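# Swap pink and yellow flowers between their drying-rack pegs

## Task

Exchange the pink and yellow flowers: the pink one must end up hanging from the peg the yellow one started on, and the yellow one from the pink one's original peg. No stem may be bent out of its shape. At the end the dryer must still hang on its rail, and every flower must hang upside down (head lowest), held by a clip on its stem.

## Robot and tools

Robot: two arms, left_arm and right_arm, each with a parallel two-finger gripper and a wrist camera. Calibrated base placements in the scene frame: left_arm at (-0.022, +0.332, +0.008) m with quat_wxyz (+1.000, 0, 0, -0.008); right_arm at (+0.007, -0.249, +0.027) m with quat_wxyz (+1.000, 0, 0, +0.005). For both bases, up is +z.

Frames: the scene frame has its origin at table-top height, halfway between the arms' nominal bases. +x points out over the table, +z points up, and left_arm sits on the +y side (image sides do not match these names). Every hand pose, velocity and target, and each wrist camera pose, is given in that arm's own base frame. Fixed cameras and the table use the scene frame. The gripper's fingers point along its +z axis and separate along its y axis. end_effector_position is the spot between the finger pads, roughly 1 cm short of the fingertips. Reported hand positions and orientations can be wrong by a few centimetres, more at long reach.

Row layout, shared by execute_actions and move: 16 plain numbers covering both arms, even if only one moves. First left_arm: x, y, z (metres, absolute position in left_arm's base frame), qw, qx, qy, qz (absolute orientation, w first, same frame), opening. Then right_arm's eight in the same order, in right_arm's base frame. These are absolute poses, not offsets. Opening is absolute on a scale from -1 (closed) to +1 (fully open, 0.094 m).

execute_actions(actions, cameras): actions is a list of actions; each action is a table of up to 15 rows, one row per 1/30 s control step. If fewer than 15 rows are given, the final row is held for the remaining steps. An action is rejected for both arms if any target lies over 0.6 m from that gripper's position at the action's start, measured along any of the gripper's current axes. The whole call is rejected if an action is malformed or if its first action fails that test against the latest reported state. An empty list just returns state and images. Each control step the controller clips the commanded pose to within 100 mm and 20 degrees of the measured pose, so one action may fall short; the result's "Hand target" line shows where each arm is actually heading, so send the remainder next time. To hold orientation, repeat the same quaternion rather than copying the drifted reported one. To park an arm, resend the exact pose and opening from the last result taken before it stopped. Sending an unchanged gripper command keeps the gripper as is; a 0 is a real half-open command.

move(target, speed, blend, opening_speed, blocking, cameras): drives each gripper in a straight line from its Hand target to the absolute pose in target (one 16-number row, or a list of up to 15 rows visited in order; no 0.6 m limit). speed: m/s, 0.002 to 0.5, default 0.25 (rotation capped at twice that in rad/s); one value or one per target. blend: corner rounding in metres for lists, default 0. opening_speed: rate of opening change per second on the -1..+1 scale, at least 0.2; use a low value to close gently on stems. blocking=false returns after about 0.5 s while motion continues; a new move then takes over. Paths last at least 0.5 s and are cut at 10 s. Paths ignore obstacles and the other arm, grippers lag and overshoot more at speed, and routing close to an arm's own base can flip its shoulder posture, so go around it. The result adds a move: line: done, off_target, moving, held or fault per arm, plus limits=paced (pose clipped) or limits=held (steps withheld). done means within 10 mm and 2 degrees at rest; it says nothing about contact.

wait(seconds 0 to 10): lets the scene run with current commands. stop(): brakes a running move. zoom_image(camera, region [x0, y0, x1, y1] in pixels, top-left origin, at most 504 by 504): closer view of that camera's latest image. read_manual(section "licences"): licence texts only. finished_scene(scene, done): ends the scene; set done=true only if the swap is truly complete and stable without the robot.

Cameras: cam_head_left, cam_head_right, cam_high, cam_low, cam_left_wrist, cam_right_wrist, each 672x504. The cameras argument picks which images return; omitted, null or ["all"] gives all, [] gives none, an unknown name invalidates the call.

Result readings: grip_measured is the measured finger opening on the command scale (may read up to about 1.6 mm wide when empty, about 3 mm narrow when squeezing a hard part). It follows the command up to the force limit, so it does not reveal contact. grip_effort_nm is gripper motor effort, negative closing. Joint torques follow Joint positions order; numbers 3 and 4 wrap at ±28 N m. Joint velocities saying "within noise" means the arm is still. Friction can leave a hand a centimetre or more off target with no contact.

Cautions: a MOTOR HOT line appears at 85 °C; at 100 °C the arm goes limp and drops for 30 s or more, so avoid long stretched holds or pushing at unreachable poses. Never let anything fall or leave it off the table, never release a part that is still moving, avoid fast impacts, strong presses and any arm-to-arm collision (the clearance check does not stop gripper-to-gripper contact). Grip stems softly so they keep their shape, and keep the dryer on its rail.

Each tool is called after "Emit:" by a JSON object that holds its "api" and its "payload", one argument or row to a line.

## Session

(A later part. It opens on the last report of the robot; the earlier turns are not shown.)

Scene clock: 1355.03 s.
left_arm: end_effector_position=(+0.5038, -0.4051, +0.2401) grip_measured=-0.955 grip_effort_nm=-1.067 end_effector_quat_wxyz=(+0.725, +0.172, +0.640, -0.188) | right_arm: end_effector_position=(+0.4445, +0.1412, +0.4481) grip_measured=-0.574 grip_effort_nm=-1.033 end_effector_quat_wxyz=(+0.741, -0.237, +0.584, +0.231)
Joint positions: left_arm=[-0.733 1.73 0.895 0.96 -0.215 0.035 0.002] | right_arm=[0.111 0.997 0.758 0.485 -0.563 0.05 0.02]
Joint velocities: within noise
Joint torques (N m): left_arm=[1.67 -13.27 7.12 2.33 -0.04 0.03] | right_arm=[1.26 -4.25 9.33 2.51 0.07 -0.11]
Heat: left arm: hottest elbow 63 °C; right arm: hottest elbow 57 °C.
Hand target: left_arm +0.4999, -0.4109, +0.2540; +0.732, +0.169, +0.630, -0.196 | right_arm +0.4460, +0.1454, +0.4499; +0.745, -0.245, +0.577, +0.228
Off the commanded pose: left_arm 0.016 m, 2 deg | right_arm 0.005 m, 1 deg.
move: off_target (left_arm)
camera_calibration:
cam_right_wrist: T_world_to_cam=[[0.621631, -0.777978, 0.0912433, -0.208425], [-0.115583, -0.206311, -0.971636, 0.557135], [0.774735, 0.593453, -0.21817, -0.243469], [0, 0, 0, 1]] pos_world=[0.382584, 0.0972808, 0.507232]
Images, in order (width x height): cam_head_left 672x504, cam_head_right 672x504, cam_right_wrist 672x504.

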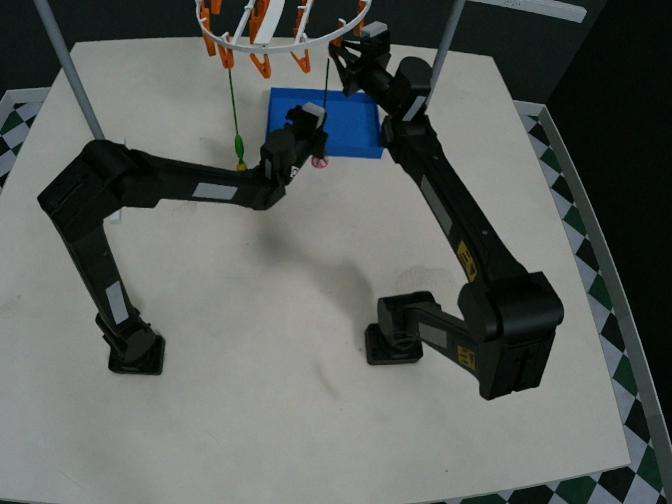

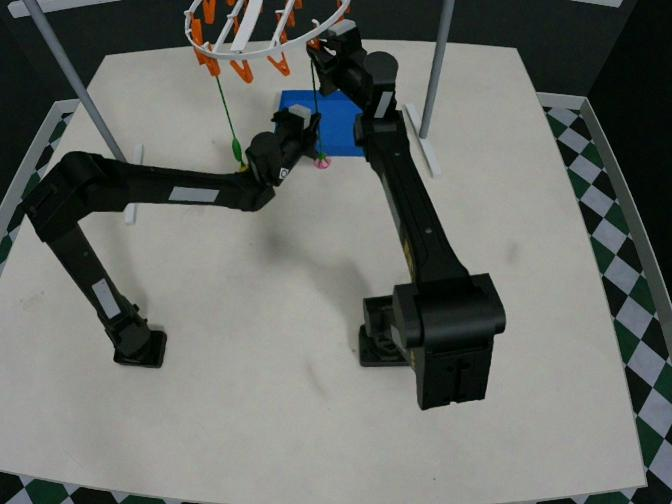

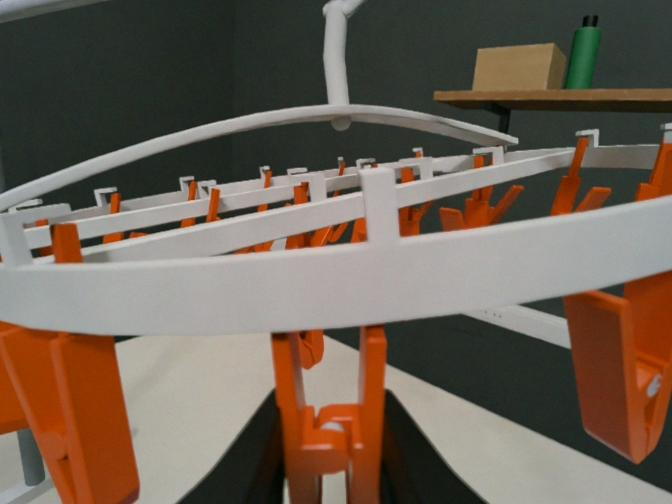

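Emit:
{"api": "move", "payload": {
  "target": [0.4905, -0.4140, 0.254, 0.7318, 0.1689, 0.6305, -0.1961, -1.0, 0.4460, 0.1455, 0.450, 0.7463, -0.2452, 0.5776, 0.2281, -0.72],
  "speed": 0.02,
  "cameras": ["cam_head_left", "cam_head_right"]
}}

Emit:
{"api": "zoom_image", "payload": {
  "camera": "cam_head_left",
  "region": [310, 40, 350, 80]
}}

Emit:
{"api": "zoom_image", "payload": {
  "camera": "cam_head_right",
  "region": [290, 40, 330, 80]
}}

Scene clock: 1359.17 s.
left_arm: end_effector_position=(+0.4972, -0.4105, +0.2375) grip_measured=-0.955 grip_effort_nm=-1.067 end_effector_quat_wxyz=(+0.723, +0.172, +0.642, -0.188) | right_arm: end_effector_position=(+0.4445, +0.1412, +0.4481) grip_measured=-0.574 grip_effort_nm=-1.033 end_effector_quat_wxyz=(+0.741, -0.237, +0.584, +0.231)
Joint positions: left_arm=[-0.751 1.73 0.89 0.96 -0.234 0.035 0.002] | right_arm=[0.111 0.997 0.758 0.485 -0.563 0.05 0.02]
Joint velocities: within noise
Joint torques (N m): left_arm=[1.67 -13.86 6.45 2.55 -0.04 0.06] | right_arm=[1.14 -4.19 9.33 2.5 0.09 -0.11]
Heat: left arm: hottest elbow 62 °C; right arm: hottest elbow 57 °C.
Hand target: left_arm +0.4906, -0.4138, +0.2539; +0.732, +0.169, +0.631, -0.196 | right_arm +0.4460, +0.1454, +0.4499; +0.745, -0.245, +0.577, +0.228
Off the commanded pose: left_arm 0.018 m, 2 deg | right_arm 0.005 m, 1 deg.
move: off_target (left_arm)
Images, in order (width x height): cam_head_left 672x504, cam_head_right 672x504.

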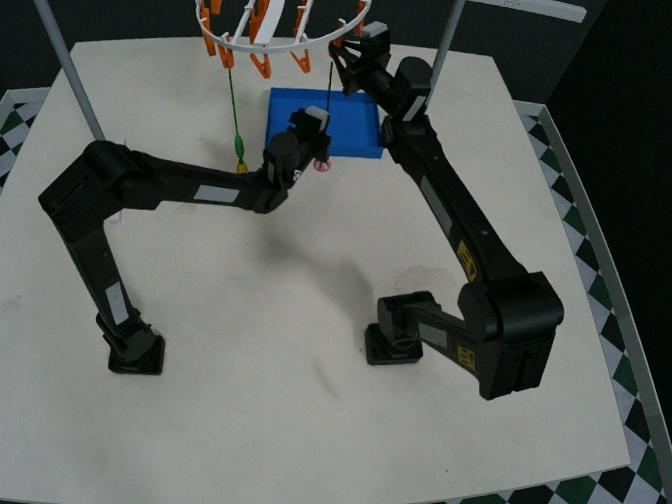

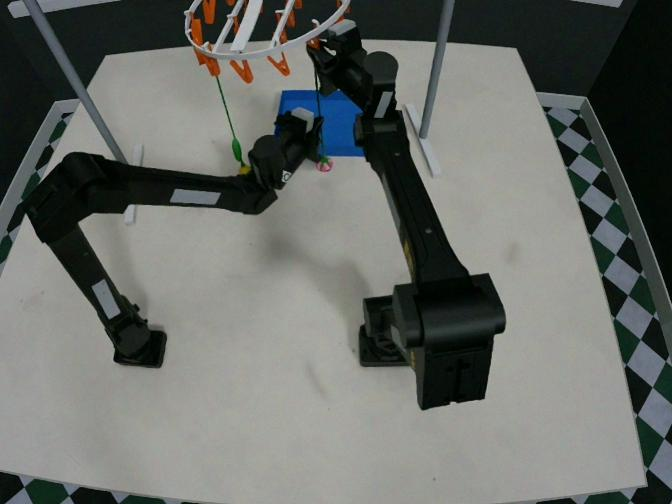

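Scaled by 12.600 from the camera's 672x504 image, which has a finer 960x720 frame.

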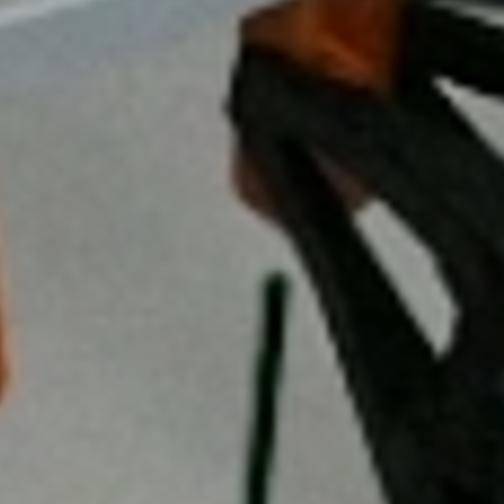

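Scaled by 12.600 from the camera's 672x504 image, which has a finer 960x720 frame.

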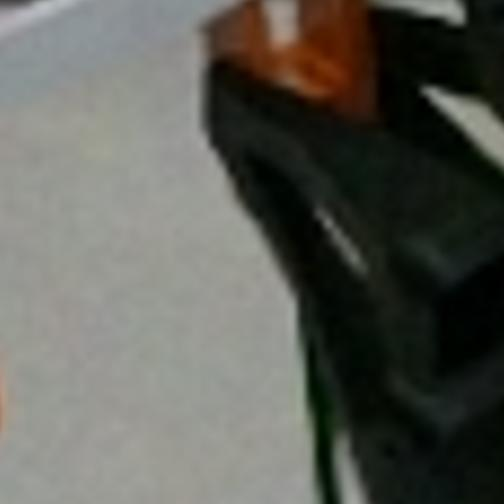

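Emit:
{"api": "move", "payload": {
  "target": [0.4862, -0.4098, 0.257, 0.7318, 0.1689, 0.6305, -0.1961, -1.0, 0.4460, 0.1455, 0.450, 0.7463, -0.2452, 0.5776, 0.2281, -0.72],
  "speed": 0.02,
  "cameras": ["cam_head_left", "cam_head_right"]
}}

Emit:
{"api": "zoom_image", "payload": {
  "camera": "cam_head_left",
  "region": [310, 40, 350, 80]
}}

Emit:
{"api": "zoom_image", "payload": {
  "camera": "cam_head_right",
  "region": [290, 40, 330, 80]
}}

Scene clock: 1365.87 s.
left_arm: end_effector_position=(+0.4932, -0.4066, +0.2407) grip_measured=-0.955 grip_effort_nm=-1.062 end_effector_quat_wxyz=(+0.724, +0.171, +0.642, -0.188) | right_arm: end_effector_position=(+0.4445, +0.1412, +0.4481) grip_measured=-0.574 grip_effort_nm=-1.033 end_effector_quat_wxyz=(+0.741, -0.237, +0.584, +0.231)
Joint positions: left_arm=[-0.751 1.713 0.875 0.96 -0.234 0.035 0.002] | right_arm=[0.111 0.997 0.758 0.485 -0.563 0.05 0.02]
Joint velocities: within noise
Joint torques (N m): left_arm=[1.79 -13.74 6.35 2.41 -0.04 0.07] | right_arm=[1.32 -4.48 9.33 2.52 0.08 -0.11]
Heat: left arm: hottest elbow 62 °C; right arm: hottest elbow 57 °C.
Hand target: left_arm +0.4864, -0.4097, +0.2568; +0.732, +0.169, +0.631, -0.196 | right_arm +0.4460, +0.1454, +0.4499; +0.745, -0.245, +0.577, +0.228
Off the commanded pose: left_arm 0.018 m, 2 deg | right_arm 0.005 m, 1 deg.
move: off_target (left_arm)
Images, in order (width x height): cam_head_left 672x504, cam_head_right 672x504.

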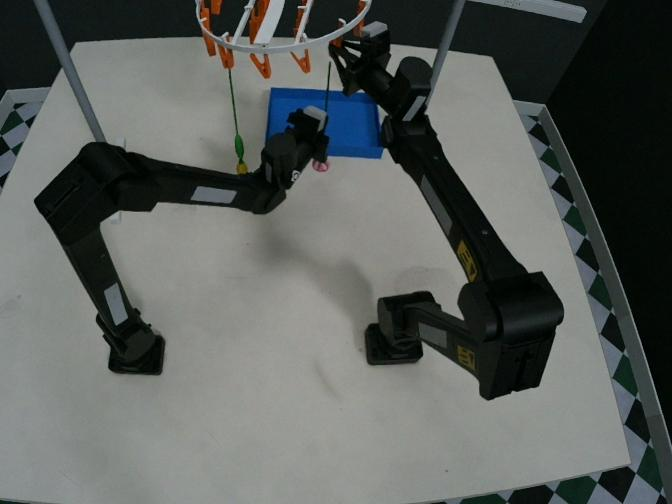

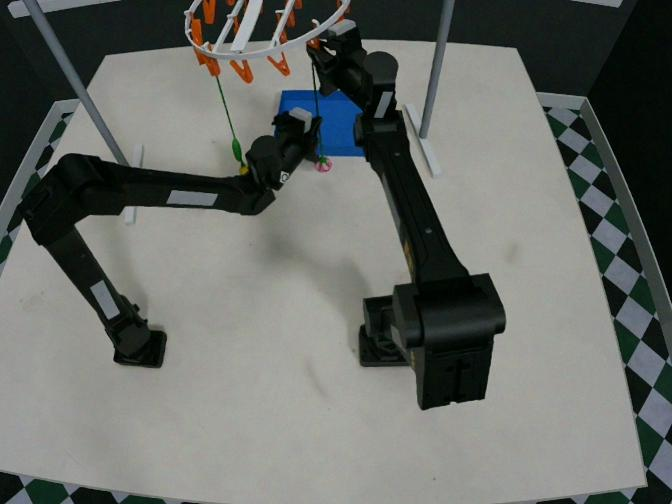

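Scaled by 12.600 from the camera's 672x504 image, which has a finer 960x720 frame.

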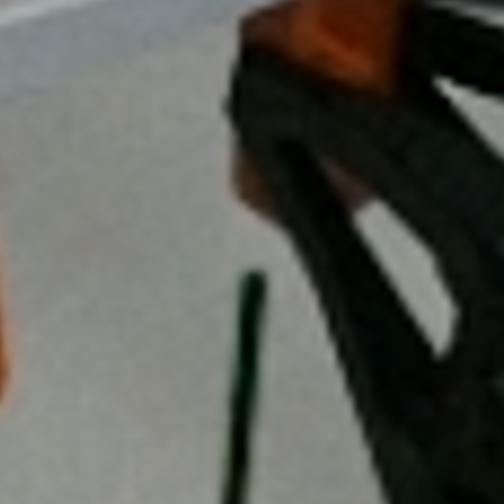

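Scaled by 12.600 from the camera's 672x504 image, which has a finer 960x720 frame.

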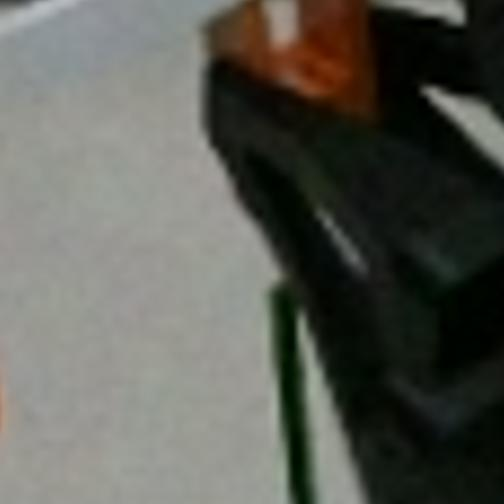

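Emit:
{"api": "move", "payload": {
  "target": [0.4880, -0.4112, 0.265, 0.7318, 0.1689, 0.6305, -0.1961, -1.0, 0.4460, 0.1455, 0.450, 0.7463, -0.2452, 0.5776, 0.2281, -0.72],
  "speed": 0.02,
  "cameras": ["cam_head_left", "cam_head_right", "cam_right_wrist"]
}}

Emit:
{"api": "zoom_image", "payload": {
  "camera": "cam_head_left",
  "region": [310, 40, 350, 80]
}}

Emit:
{"api": "zoom_image", "payload": {
  "camera": "cam_right_wrist",
  "region": [240, 360, 430, 504]
}}

Scene clock: 1370.67 s.
left_arm: end_effector_position=(+0.4920, -0.4055, +0.2467) grip_measured=-0.955 grip_effort_nm=-1.067 end_effector_quat_wxyz=(+0.725, +0.170, +0.640, -0.189) | right_arm: end_effector_position=(+0.4445, +0.1412, +0.4481) grip_measured=-0.574 grip_effort_nm=-1.028 end_effector_quat_wxyz=(+0.741, -0.237, +0.584, +0.231)
Joint positions: left_arm=[-0.751 1.7 0.874 0.953 -0.234 0.035 0.002] | right_arm=[0.111 0.997 0.758 0.485 -0.563 0.05 0.02]
Joint velocities: within noise
Joint torques (N m): left_arm=[1.79 -13.63 7.35 1.8 -0.02 0.06] | right_arm=[1.14 -4.25 9.31 2.47 0.08 -0.12]
Heat: left arm: hottest elbow 61 °C; right arm: hottest elbow 57 °C.
Hand target: left_arm +0.4879, -0.4109, +0.2648; +0.732, +0.169, +0.630, -0.196 | right_arm +0.4460, +0.1454, +0.4499; +0.745, -0.245, +0.577, +0.228
Off the commanded pose: left_arm 0.020 m, 2 deg | right_arm 0.005 m, 1 deg.
move: off_target (left_arm)
camera_calibration:
cam_right_wrist: T_world_to_cam=[[0.621631, -0.777978, 0.0912433, -0.208425], [-0.115583, -0.206311, -0.971636, 0.557135], [0.774735, 0.593453, -0.21817, -0.243469], [0, 0, 0, 1]] pos_world=[0.382584, 0.0972808, 0.507232]
Images, in order (width x height): cam_head_left 672x504, cam_head_right 672x504, cam_right_wrist 672x504.

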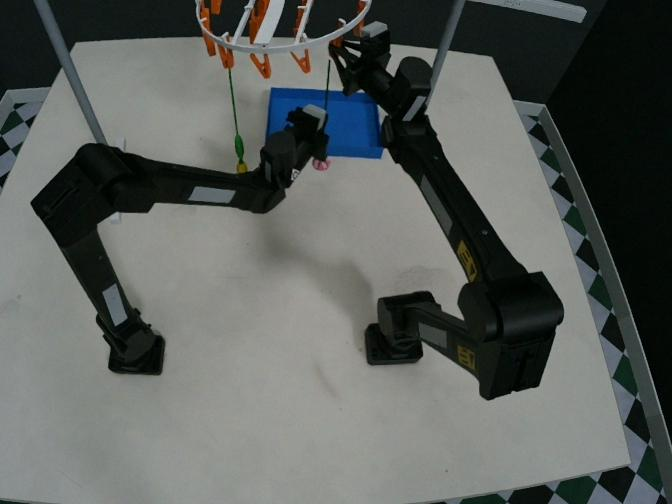

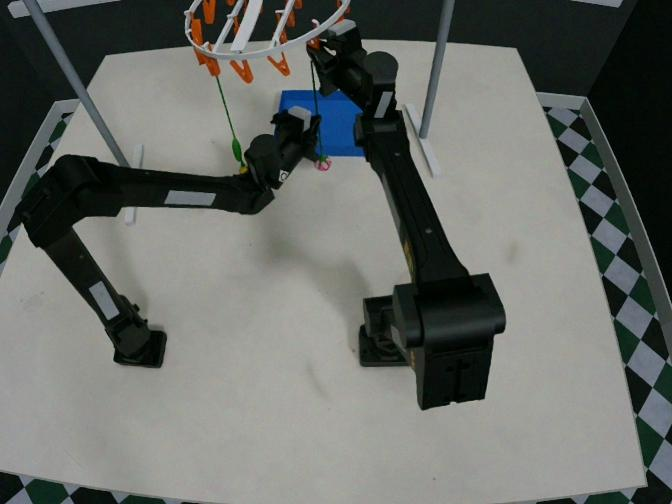

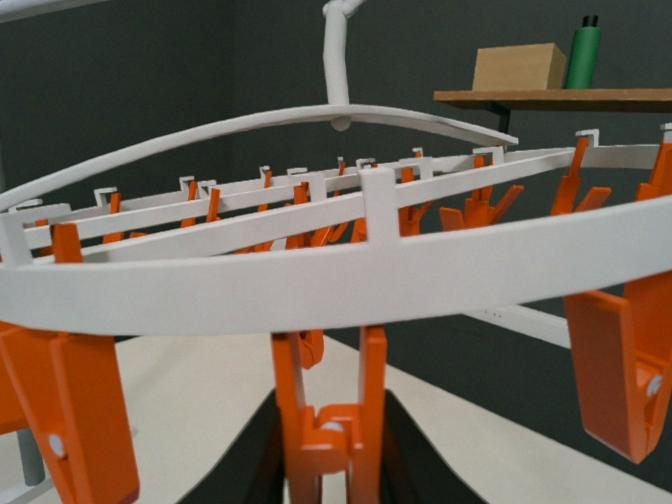

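Scaled by 12.600 from the camera's 672x504 image, which has a finer 960x720 frame.

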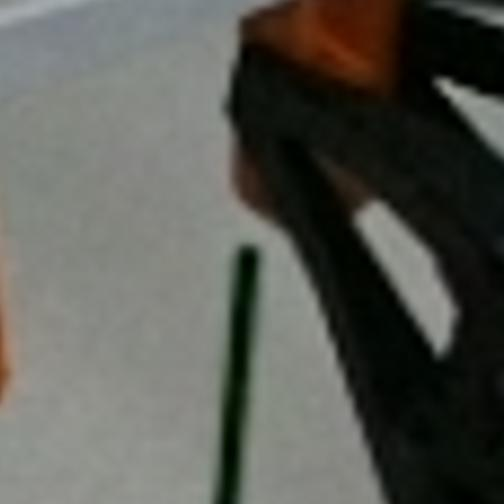

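Scaled by 2.653 from the camera's 672x504 image, which has a finer 960x720 frame.

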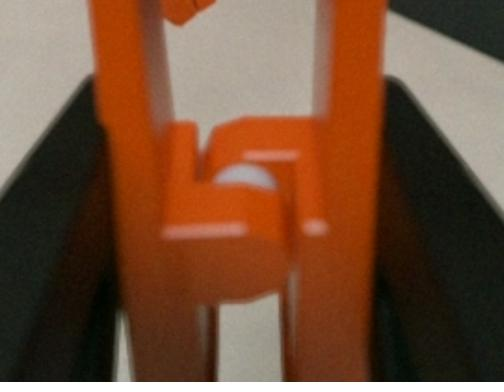

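Emit:
{"api": "move", "payload": {
  "target": [0.4955, -0.4172, 0.268, 0.7318, 0.1689, 0.6305, -0.1961, -1.0, 0.4460, 0.1455, 0.450, 0.7463, -0.2452, 0.5776, 0.2281, -0.72],
  "speed": 0.02,
  "cameras": ["cam_head_left", "cam_right_wrist"]
}}

Emit:
{"api": "zoom_image", "payload": {
  "camera": "cam_head_left",
  "region": [310, 40, 350, 80]
}}

Emit:
{"api": "zoom_image", "payload": {
  "camera": "cam_right_wrist",
  "region": [240, 360, 430, 504]
}}

Scene clock: 1380.93 s.
left_arm: end_effector_position=(+0.4923, -0.4059, +0.2427) grip_measured=-0.955 grip_effort_nm=-1.067 end_effector_quat_wxyz=(+0.720, +0.173, +0.645, -0.186) | right_arm: end_effector_position=(+0.4445, +0.1412, +0.4481) grip_measured=-0.574 grip_effort_nm=-1.033 end_effector_quat_wxyz=(+0.741, -0.237, +0.584, +0.231)
Joint positions: left_arm=[-0.751 1.7 0.874 0.936 -0.234 0.035 0.002] | right_arm=[0.111 0.997 0.758 0.485 -0.563 0.05 0.02]
Joint velocities: within noise
Joint torques (N m): left_arm=[1.85 -12.81 9.28 1.68 0.03 0.06] | right_arm=[1.2 -4.25 9.32 2.45 0.08 -0.1]
Heat: left arm: hottest elbow 61 °C; right arm: hottest elbow 57 °C.
Hand target: left_arm +0.4946, -0.4162, +0.2679; +0.732, +0.169, +0.631, -0.196 | right_arm +0.4460, +0.1454, +0.4499; +0.745, -0.245, +0.577, +0.228
Off the commanded pose: left_arm 0.028 m, 2 deg | right_arm 0.005 m, 1 deg.
move: off_target (left_arm)
camera_calibration:
cam_right_wrist: T_world_to_cam=[[0.621631, -0.777978, 0.0912433, -0.208425], [-0.115583, -0.206311, -0.971636, 0.557135], [0.774735, 0.593453, -0.21817, -0.243469], [0, 0, 0, 1]] pos_world=[0.382584, 0.0972808, 0.507232]
Images, in order (width x height): cam_head_left 672x504, cam_right_wrist 672x504.

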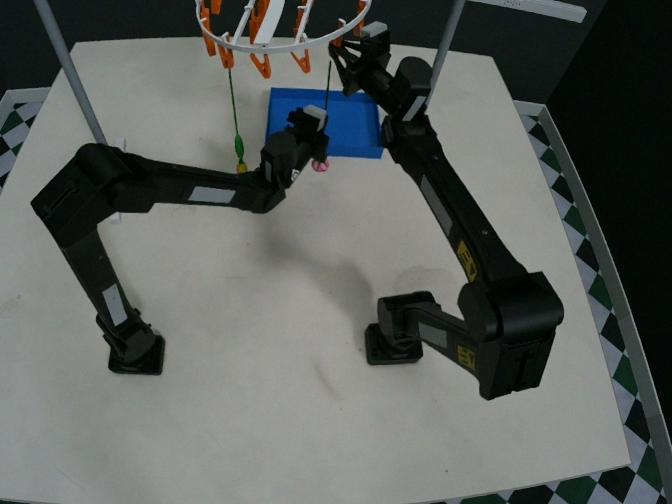

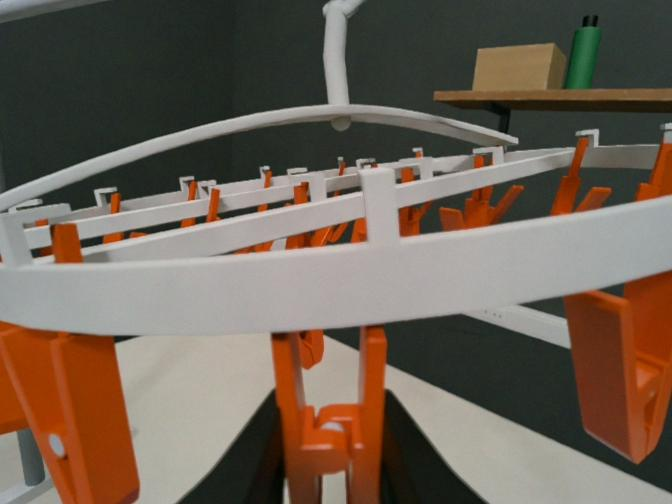

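Scaled by 12.600 from the camera's 672x504 image, which has a finer 960x720 frame.

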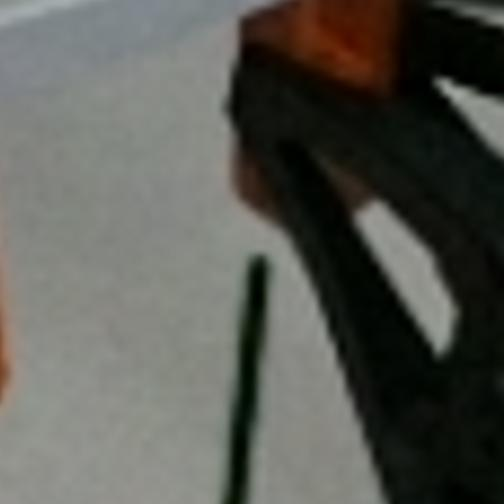

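Scaled by 2.653 from the camera's 672x504 image, which has a finer 960x720 frame.

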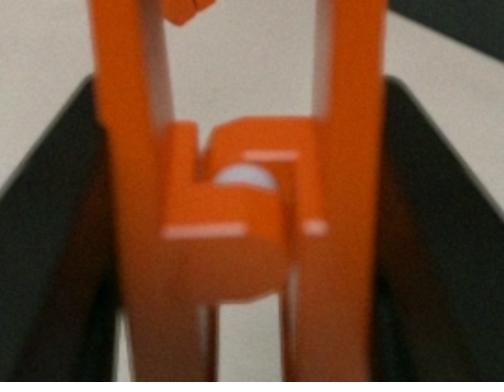

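Emit:
{"api": "move", "payload": {
  "target": [0.4975, -0.4187, 0.276, 0.7318, 0.1689, 0.6305, -0.1961, -1.0, 0.4460, 0.1455, 0.450, 0.7463, -0.2452, 0.5776, 0.2281, -0.72],
  "speed": 0.02,
  "cameras": ["cam_head_left", "cam_right_wrist"]
}}

Emit:
{"api": "zoom_image", "payload": {
  "camera": "cam_head_left",
  "region": [310, 40, 350, 80]
}}

Emit:
{"api": "zoom_image", "payload": {
  "camera": "cam_right_wrist",
  "region": [240, 360, 430, 504]
}}

Scene clock: 1385.43 s.
left_arm: end_effector_position=(+0.4927, -0.4062, +0.2374) grip_measured=-0.955 grip_effort_nm=-1.067 end_effector_quat_wxyz=(+0.713, +0.178, +0.653, -0.183) | right_arm: end_effector_position=(+0.4445, +0.1412, +0.4481) grip_measured=-0.574 grip_effort_nm=-1.033 end_effector_quat_wxyz=(+0.741, -0.237, +0.584, +0.231)
Joint positions: left_arm=[-0.751 1.7 0.874 0.913 -0.234 0.035 0.002] | right_arm=[0.111 0.997 0.758 0.485 -0.563 0.05 0.02]
Joint velocities: within noise
Joint torques (N m): left_arm=[1.85 -13.27 10.04 1.76 0.05 0.06] | right_arm=[1.26 -4.07 9.33 2.55 0.08 -0.11]
Heat: left arm: hottest elbow 61 °C; right arm: hottest elbow 57 °C.
Hand target: left_arm +0.4958, -0.4170, +0.2759; +0.732, +0.169, +0.630, -0.196 | right_arm +0.4460, +0.1454, +0.4499; +0.745, -0.245, +0.577, +0.228
Off the commanded pose: left_arm 0.041 m, 4 deg | right_arm 0.005 m, 1 deg.
move: off_target (left_arm)
camera_calibration:
cam_right_wrist: T_world_to_cam=[[0.621631, -0.777978, 0.0912433, -0.208425], [-0.115583, -0.206311, -0.971636, 0.557135], [0.774735, 0.593453, -0.21817, -0.243469], [0, 0, 0, 1]] pos_world=[0.382584, 0.0972808, 0.507232]
Images, in order (width x height): cam_head_left 672x504, cam_right_wrist 672x504.

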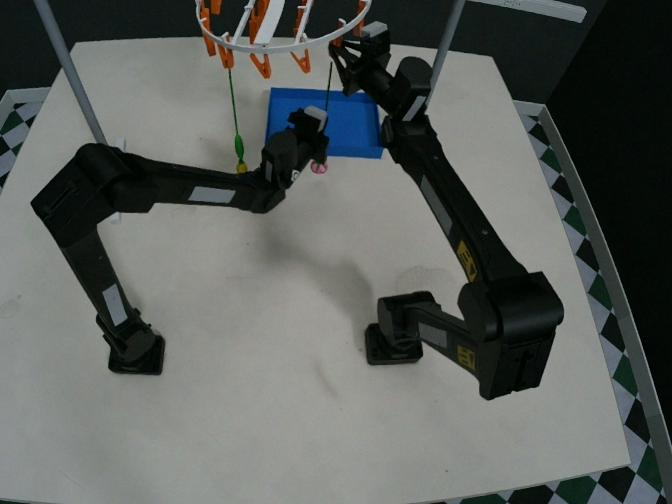

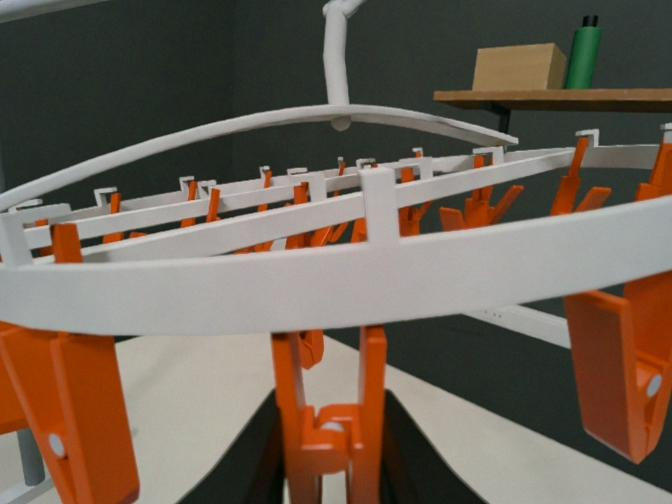

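Scaled by 12.600 from the camera's 672x504 image, which has a finer 960x720 frame.

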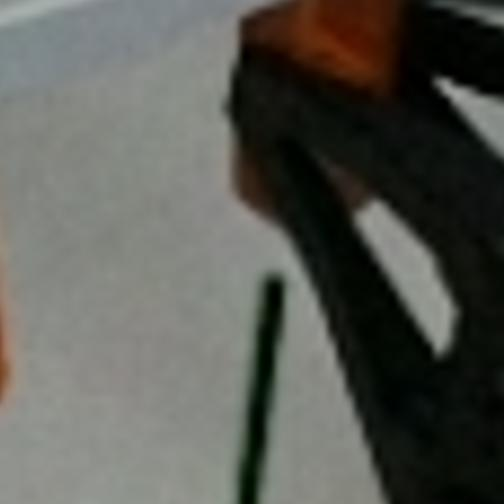

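Scaled by 2.653 from the camera's 672x504 image, which has a finer 960x720 frame.

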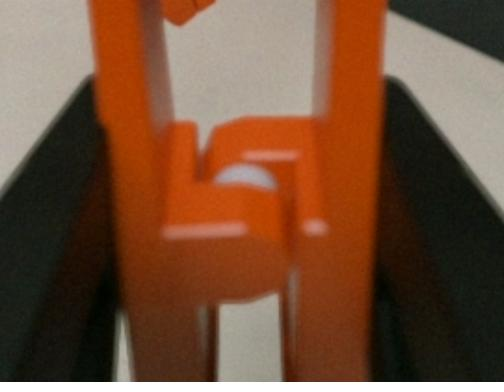

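Emit:
{"api": "move", "payload": {
  "target": [0.4985, -0.4195, 0.282, 0.7399, 0.1664, 0.6209, -0.1983, -1.0, 0.4460, 0.1455, 0.450, 0.7463, -0.2452, 0.5776, 0.2281, -0.72],
  "speed": 0.02,
  "cameras": ["cam_head_left", "cam_right_wrist"]
}}

Emit:
{"api": "zoom_image", "payload": {
  "camera": "cam_head_left",
  "region": [310, 40, 350, 80]
}}

Emit:
{"api": "zoom_image", "payload": {
  "camera": "cam_right_wrist",
  "region": [240, 360, 430, 504]
}}

Scene clock: 1395.93 s.
left_arm: end_effector_position=(+0.4925, -0.4060, +0.2392) grip_measured=-0.955 grip_effort_nm=-1.067 end_effector_quat_wxyz=(+0.714, +0.177, +0.652, -0.183) | right_arm: end_effector_position=(+0.4445, +0.1412, +0.4481) grip_measured=-0.574 grip_effort_nm=-1.033 end_effector_quat_wxyz=(+0.741, -0.237, +0.584, +0.231)
Joint positions: left_arm=[-0.751 1.697 0.874 0.912 -0.234 0.035 0.002] | right_arm=[0.111 0.997 0.758 0.485 -0.563 0.05 0.02]
Joint velocities: within noise
Joint torques (N m): left_arm=[1.96 -13.22 10.36 2.8 0.1 0.13] | right_arm=[1.2 -4.31 9.32 2.5 0.07 -0.11]
Heat: left arm: hottest elbow 62 °C; right arm: hottest elbow 57 °C.
Hand target: left_arm +0.4963, -0.4173, +0.2819; +0.740, +0.166, +0.621, -0.198 | right_arm +0.4460, +0.1454, +0.4499; +0.745, -0.245, +0.577, +0.228
Off the commanded pose: left_arm 0.045 m, 5 deg | right_arm 0.005 m, 1 deg.
move: off_target (left_arm)
camera_calibration:
cam_right_wrist: T_world_to_cam=[[0.621631, -0.777978, 0.0912433, -0.208425], [-0.115583, -0.206311, -0.971636, 0.557135], [0.774735, 0.593453, -0.21817, -0.243469], [0, 0, 0, 1]] pos_world=[0.382584, 0.0972808, 0.507232]
Images, in order (width x height): cam_head_left 672x504, cam_right_wrist 672x504.

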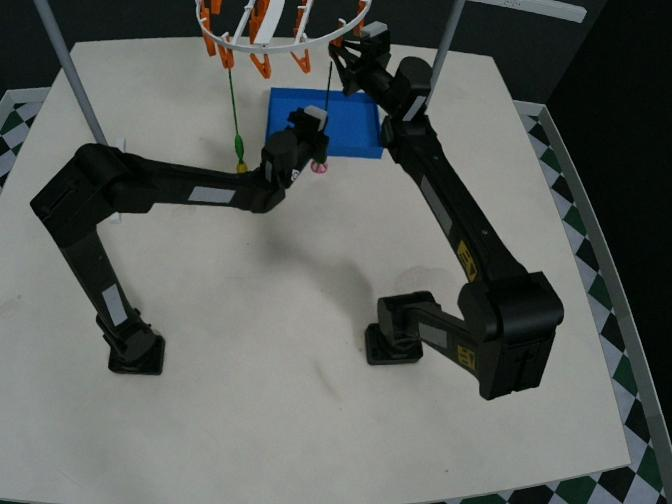

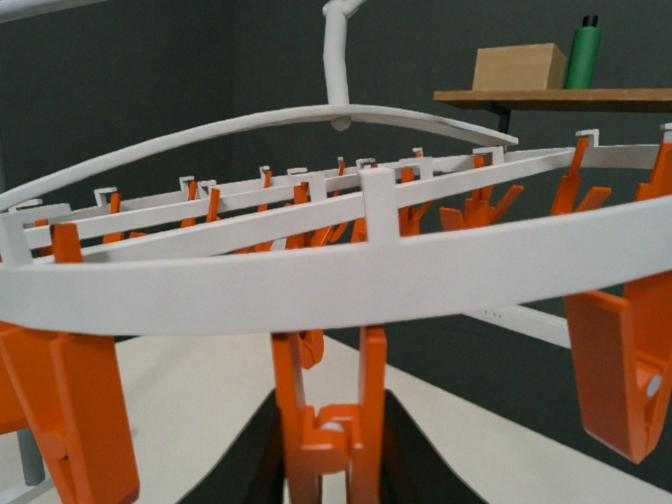

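Scaled by 12.600 from the camera's 672x504 image, which has a finer 960x720 frame.

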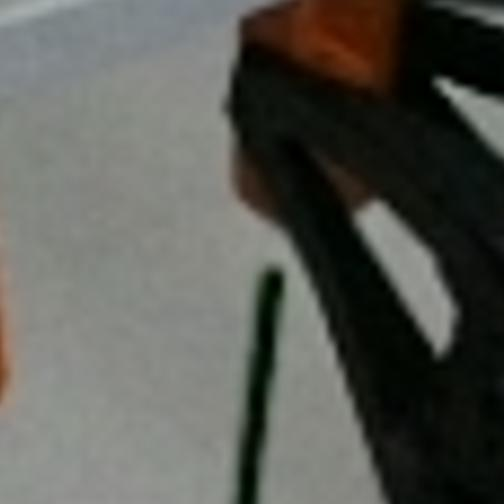

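Scaled by 2.653 from the camera's 672x504 image, which has a finer 960x720 frame.

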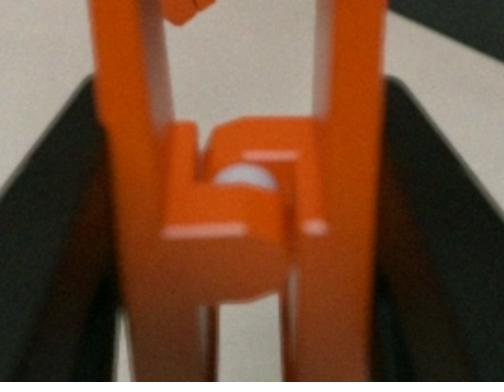

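Emit:
{"api": "move", "payload": {
  "target": [0.4990, -0.4200, 0.287, 0.7453, 0.1647, 0.6144, -0.1997, -1.0, 0.4460, 0.1455, 0.450, 0.7463, -0.2452, 0.5776, 0.2281, -0.72],
  "speed": 0.02,
  "cameras": ["cam_head_left"]
}}

Emit:
{"api": "zoom_image", "payload": {
  "camera": "cam_head_left",
  "region": [310, 40, 350, 80]
}}

Scene clock: 1399.33 s.
left_arm: end_effector_position=(+0.4940, -0.4074, +0.2457) grip_measured=-0.955 grip_effort_nm=-1.062 end_effector_quat_wxyz=(+0.719, +0.174, +0.646, -0.186) | right_arm: end_effector_position=(+0.4445, +0.1412, +0.4481) grip_measured=-0.574 grip_effort_nm=-1.033 end_effector_quat_wxyz=(+0.741, -0.237, +0.584, +0.231)
Joint positions: left_arm=[-0.751 1.697 0.883 0.921 -0.234 0.036 0.002] | right_arm=[0.111 0.997 0.758 0.485 -0.563 0.05 0.02]
Joint velocities: within noise
Joint torques (N m): left_arm=[1.96 -13.16 10.21 3.04 0.12 0.19] | right_arm=[1.2 -4.13 9.35 2.51 0.09 -0.11]
Heat: left arm: hottest elbow 62 °C; right arm: hottest elbow 57 °C.
Hand target: left_arm +0.4970, -0.4180, +0.2870; +0.745, +0.164, +0.614, -0.200 | right_arm +0.4460, +0.1454, +0.4499; +0.745, -0.245, +0.577, +0.228
Off the commanded pose: left_arm 0.044 m, 5 deg | right_arm 0.005 m, 1 deg.
move: off_target (left_arm)
Images, in order (width x height): cam_head_left 672x504.

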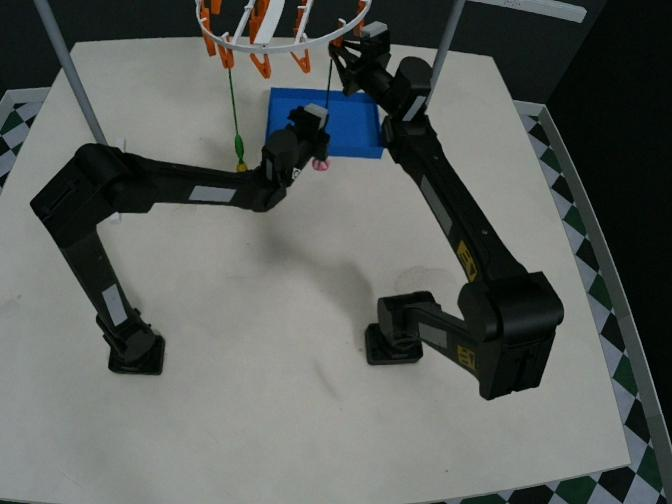

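Scaled by 12.600 from the camera's 672x504 image, which has a finer 960x720 frame.

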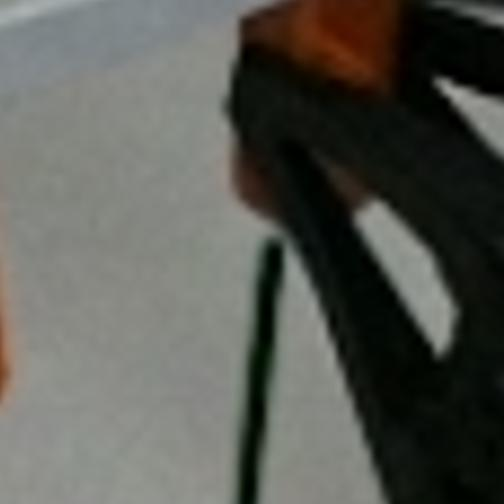

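Emit:
{"api": "move", "payload": {
  "target": [0.4995, -0.4203, 0.292, 0.7453, 0.1647, 0.6144, -0.1997, -1.0, 0.4460, 0.1455, 0.450, 0.7463, -0.2452, 0.5776, 0.2281, -0.72],
  "speed": 0.02,
  "cameras": ["cam_head_left", "cam_right_wrist"]
}}

Emit:
{"api": "zoom_image", "payload": {
  "camera": "cam_head_left",
  "region": [310, 40, 350, 80]
}}

Emit:
{"api": "zoom_image", "payload": {
  "camera": "cam_right_wrist",
  "region": [240, 360, 430, 504]
}}

Scene clock: 1403.97 s.
left_arm: end_effector_position=(+0.4950, -0.4083, +0.2485) grip_measured=-0.955 grip_effort_nm=-1.062 end_effector_quat_wxyz=(+0.721, +0.173, +0.644, -0.186) | right_arm: end_effector_position=(+0.4445, +0.1412, +0.4481) grip_measured=-0.574 grip_effort_nm=-1.038 end_effector_quat_wxyz=(+0.741, -0.237, +0.584, +0.231)
Joint positions: left_arm=[-0.751 1.697 0.889 0.921 -0.234 0.036 0.002] | right_arm=[0.111 0.997 0.758 0.485 -0.563 0.05 0.02]
Joint velocities: within noise
Joint torques (N m): left_arm=[1.96 -13.74 10.24 2.45 0.14 0.16] | right_arm=[1.32 -4.07 9.39 2.45 0.08 -0.11]
Heat: left arm: hottest elbow 63 °C; right arm: hottest elbow 57 °C.
Hand target: left_arm +0.4976, -0.4183, +0.2919; +0.745, +0.164, +0.615, -0.200 | right_arm +0.4460, +0.1454, +0.4499; +0.745, -0.245, +0.577, +0.228
Off the commanded pose: left_arm 0.045 m, 5 deg | right_arm 0.005 m, 1 deg.
move: off_target (left_arm)
camera_calibration:
cam_right_wrist: T_world_to_cam=[[0.621631, -0.777978, 0.0912433, -0.208425], [-0.115583, -0.206311, -0.971636, 0.557135], [0.774735, 0.593453, -0.21817, -0.243469], [0, 0, 0, 1]] pos_world=[0.382584, 0.0972808, 0.507232]
Images, in order (width x height): cam_head_left 672x504, cam_right_wrist 672x504.

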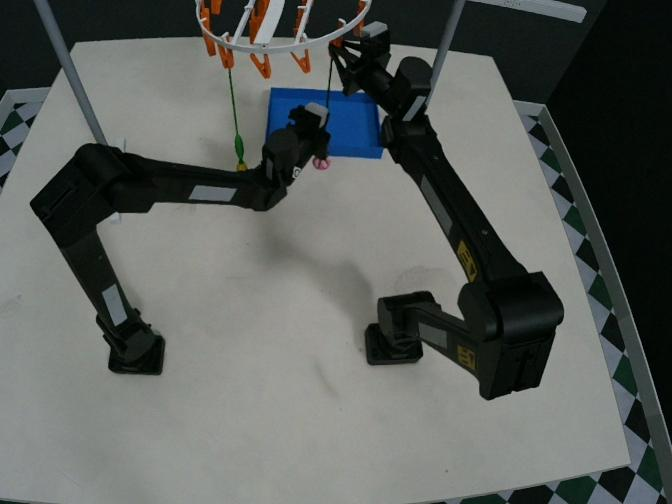

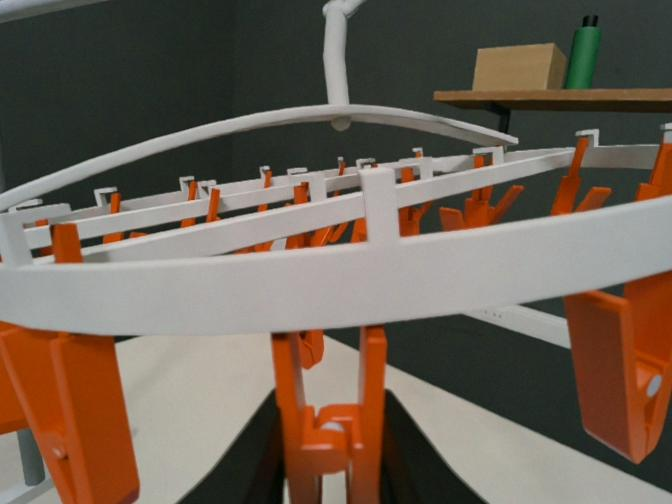

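Scaled by 12.600 from the camera's 672x504 image, which has a finer 960x720 frame.

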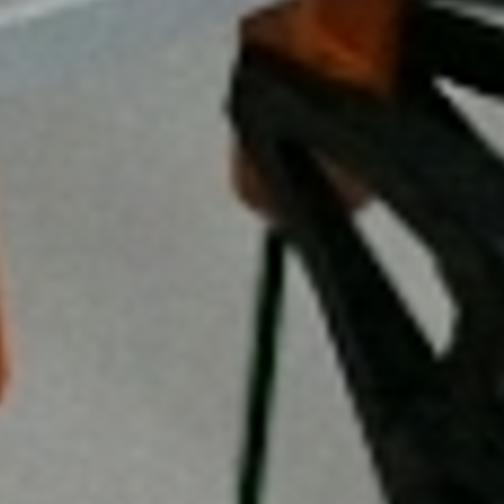

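Scaled by 2.653 from the camera's 672x504 image, which has a finer 960x720 frame.

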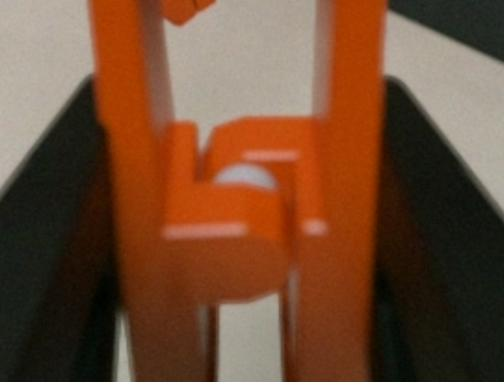

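Emit:
{"api": "move", "payload": {
  "target": [0.5005, -0.4210, 0.298, 0.7453, 0.1647, 0.6144, -0.1997, -1.0, 0.4460, 0.1455, 0.450, 0.7463, -0.2452, 0.5776, 0.2281, -0.72],
  "speed": 0.02,
  "cameras": ["cam_head_left", "cam_right_wrist"]
}}

Emit:
{"api": "zoom_image", "payload": {
  "camera": "cam_head_left",
  "region": [310, 40, 350, 80]
}}

Emit:
{"api": "zoom_image", "payload": {
  "camera": "cam_right_wrist",
  "region": [240, 360, 430, 504]
}}

Scene clock: 1412.63 s.
left_arm: end_effector_position=(+0.4958, -0.4090, +0.2586) grip_measured=-0.955 grip_effort_nm=-1.062 end_effector_quat_wxyz=(+0.726, +0.170, +0.638, -0.189) | right_arm: end_effector_position=(+0.4445, +0.1412, +0.4481) grip_measured=-0.574 grip_effort_nm=-1.033 end_effector_quat_wxyz=(+0.741, -0.237, +0.584, +0.231)
Joint positions: left_arm=[-0.751 1.688 0.897 0.921 -0.234 0.037 0.002] | right_arm=[0.111 0.997 0.758 0.485 -0.563 0.05 0.02]
Joint velocities: within noise
Joint torques (N m): left_arm=[2.02 -13.74 10.39 1.7 0.16 0.16] | right_arm=[1.08 -4.13 9.31 2.52 0.08 -0.11]
Heat: left arm: hottest elbow 63 °C; right arm: hottest elbow 57 °C.
Hand target: left_arm +0.4986, -0.4191, +0.2980; +0.745, +0.164, +0.614, -0.200 | right_arm +0.4460, +0.1454, +0.4499; +0.745, -0.245, +0.577, +0.228
Off the commanded pose: left_arm 0.041 m, 4 deg | right_arm 0.005 m, 1 deg.
move: off_target (left_arm)
camera_calibration:
cam_right_wrist: T_world_to_cam=[[0.621631, -0.777978, 0.0912433, -0.208425], [-0.115583, -0.206311, -0.971636, 0.557135], [0.774735, 0.593453, -0.21817, -0.243469], [0, 0, 0, 1]] pos_world=[0.382584, 0.0972808, 0.507232]
Images, in order (width x height): cam_head_left 672x504, cam_right_wrist 672x504.

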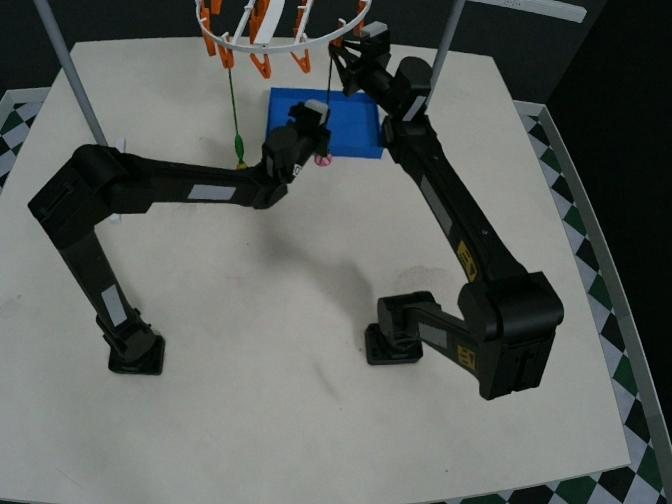

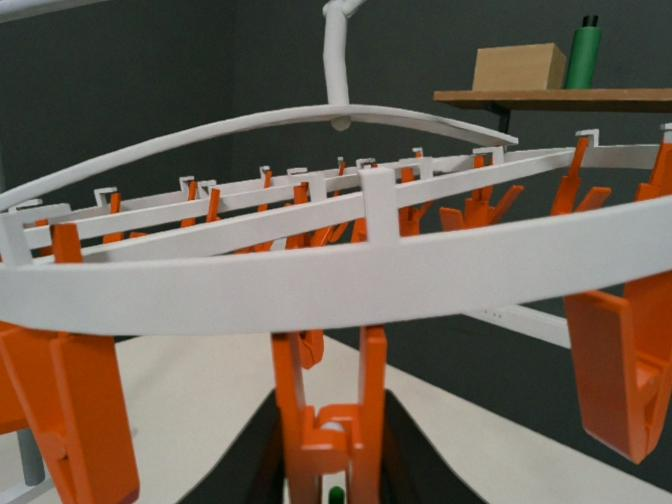

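Scaled by 12.600 from the camera's 672x504 image, which has a finer 960x720 frame.

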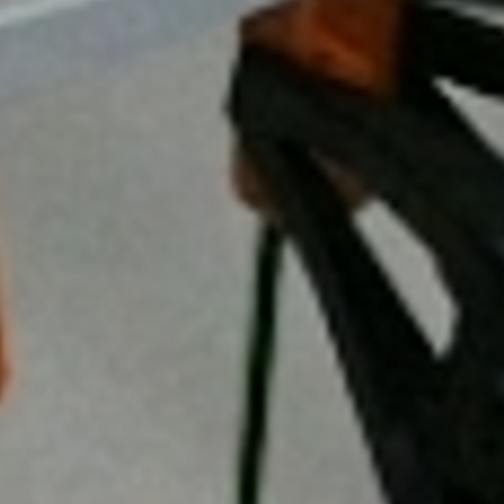

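Scaled by 2.653 from the camera's 672x504 image, which has a finer 960x720 frame.

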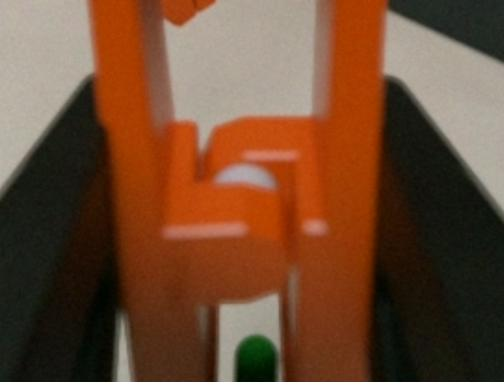

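Emit:
{"api": "move", "payload": {
  "target": [0.5010, -0.4215, 0.302, 0.7453, 0.1647, 0.6144, -0.1997, -1.0, 0.4460, 0.1455, 0.450, 0.7463, -0.2452, 0.5776, 0.2281, -0.72],
  "speed": 0.02,
  "cameras": ["cam_head_left", "cam_right_wrist"]
}}

Emit:
{"api": "zoom_image", "payload": {
  "camera": "cam_right_wrist",
  "region": [240, 360, 430, 504]
}}

Scene clock: 1420.87 s.
left_arm: end_effector_position=(+0.4964, -0.4097, +0.2619) grip_measured=-0.955 grip_effort_nm=-1.062 end_effector_quat_wxyz=(+0.726, +0.170, +0.639, -0.189) | right_arm: end_effector_position=(+0.4445, +0.1412, +0.4481) grip_measured=-0.574 grip_effort_nm=-1.033 end_effector_quat_wxyz=(+0.741, -0.237, +0.584, +0.231)
Joint positions: left_arm=[-0.751 1.682 0.903 0.91 -0.234 0.037 0.002] | right_arm=[0.111 0.997 0.758 0.485 -0.563 0.05 0.02]
Joint velocities: within noise
Joint torques (N m): left_arm=[2.02 -13.8 10.47 1.73 0.16 0.16] | right_arm=[1.14 -4.13 9.35 2.52 0.07 -0.11]
Heat: left arm: hottest elbow 66 °C; right arm: hottest elbow 57 °C.
Hand target: left_arm +0.4992, -0.4196, +0.3019; +0.745, +0.164, +0.614, -0.200 | right_arm +0.4460, +0.1454, +0.4499; +0.745, -0.245, +0.577, +0.228
Off the commanded pose: left_arm 0.042 m, 4 deg | right_arm 0.005 m, 1 deg.
move: off_target (left_arm)
camera_calibration:
cam_right_wrist: T_world_to_cam=[[0.621631, -0.777978, 0.0912433, -0.208425], [-0.115583, -0.206311, -0.971636, 0.557135], [0.774735, 0.593453, -0.21817, -0.243469], [0, 0, 0, 1]] pos_world=[0.382584, 0.0972808, 0.507232]
Images, in order (width x height): cam_head_left 672x504, cam_right_wrist 672x504.

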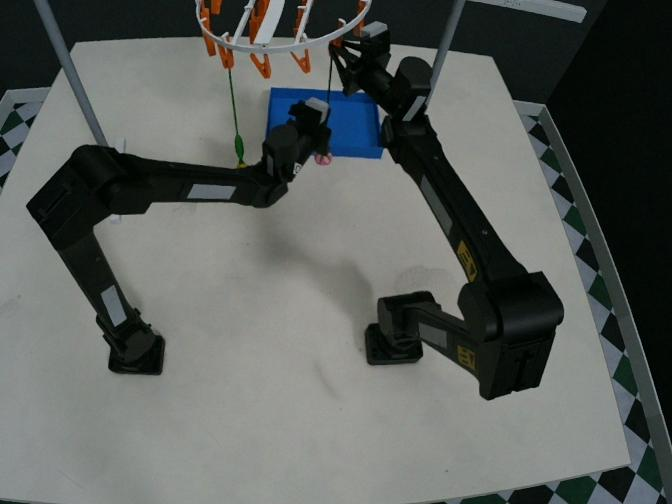

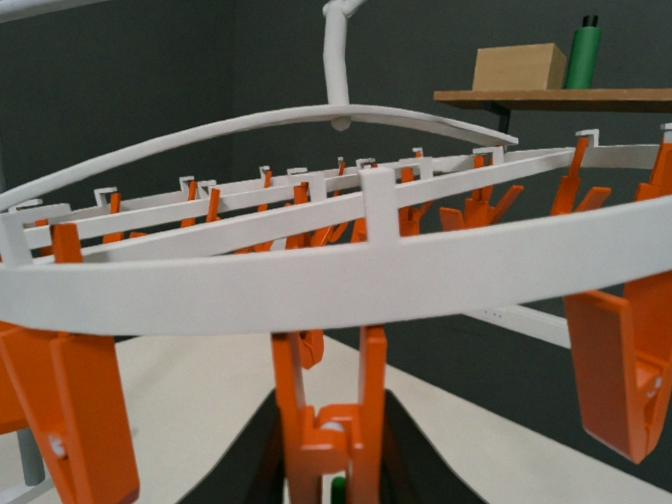

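Scaled by 2.653 from the camera's 672x504 image, which has a finer 960x720 frame.

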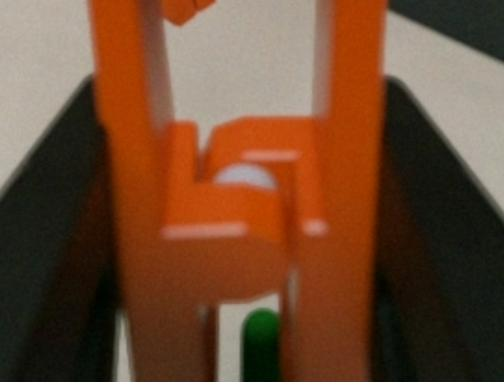

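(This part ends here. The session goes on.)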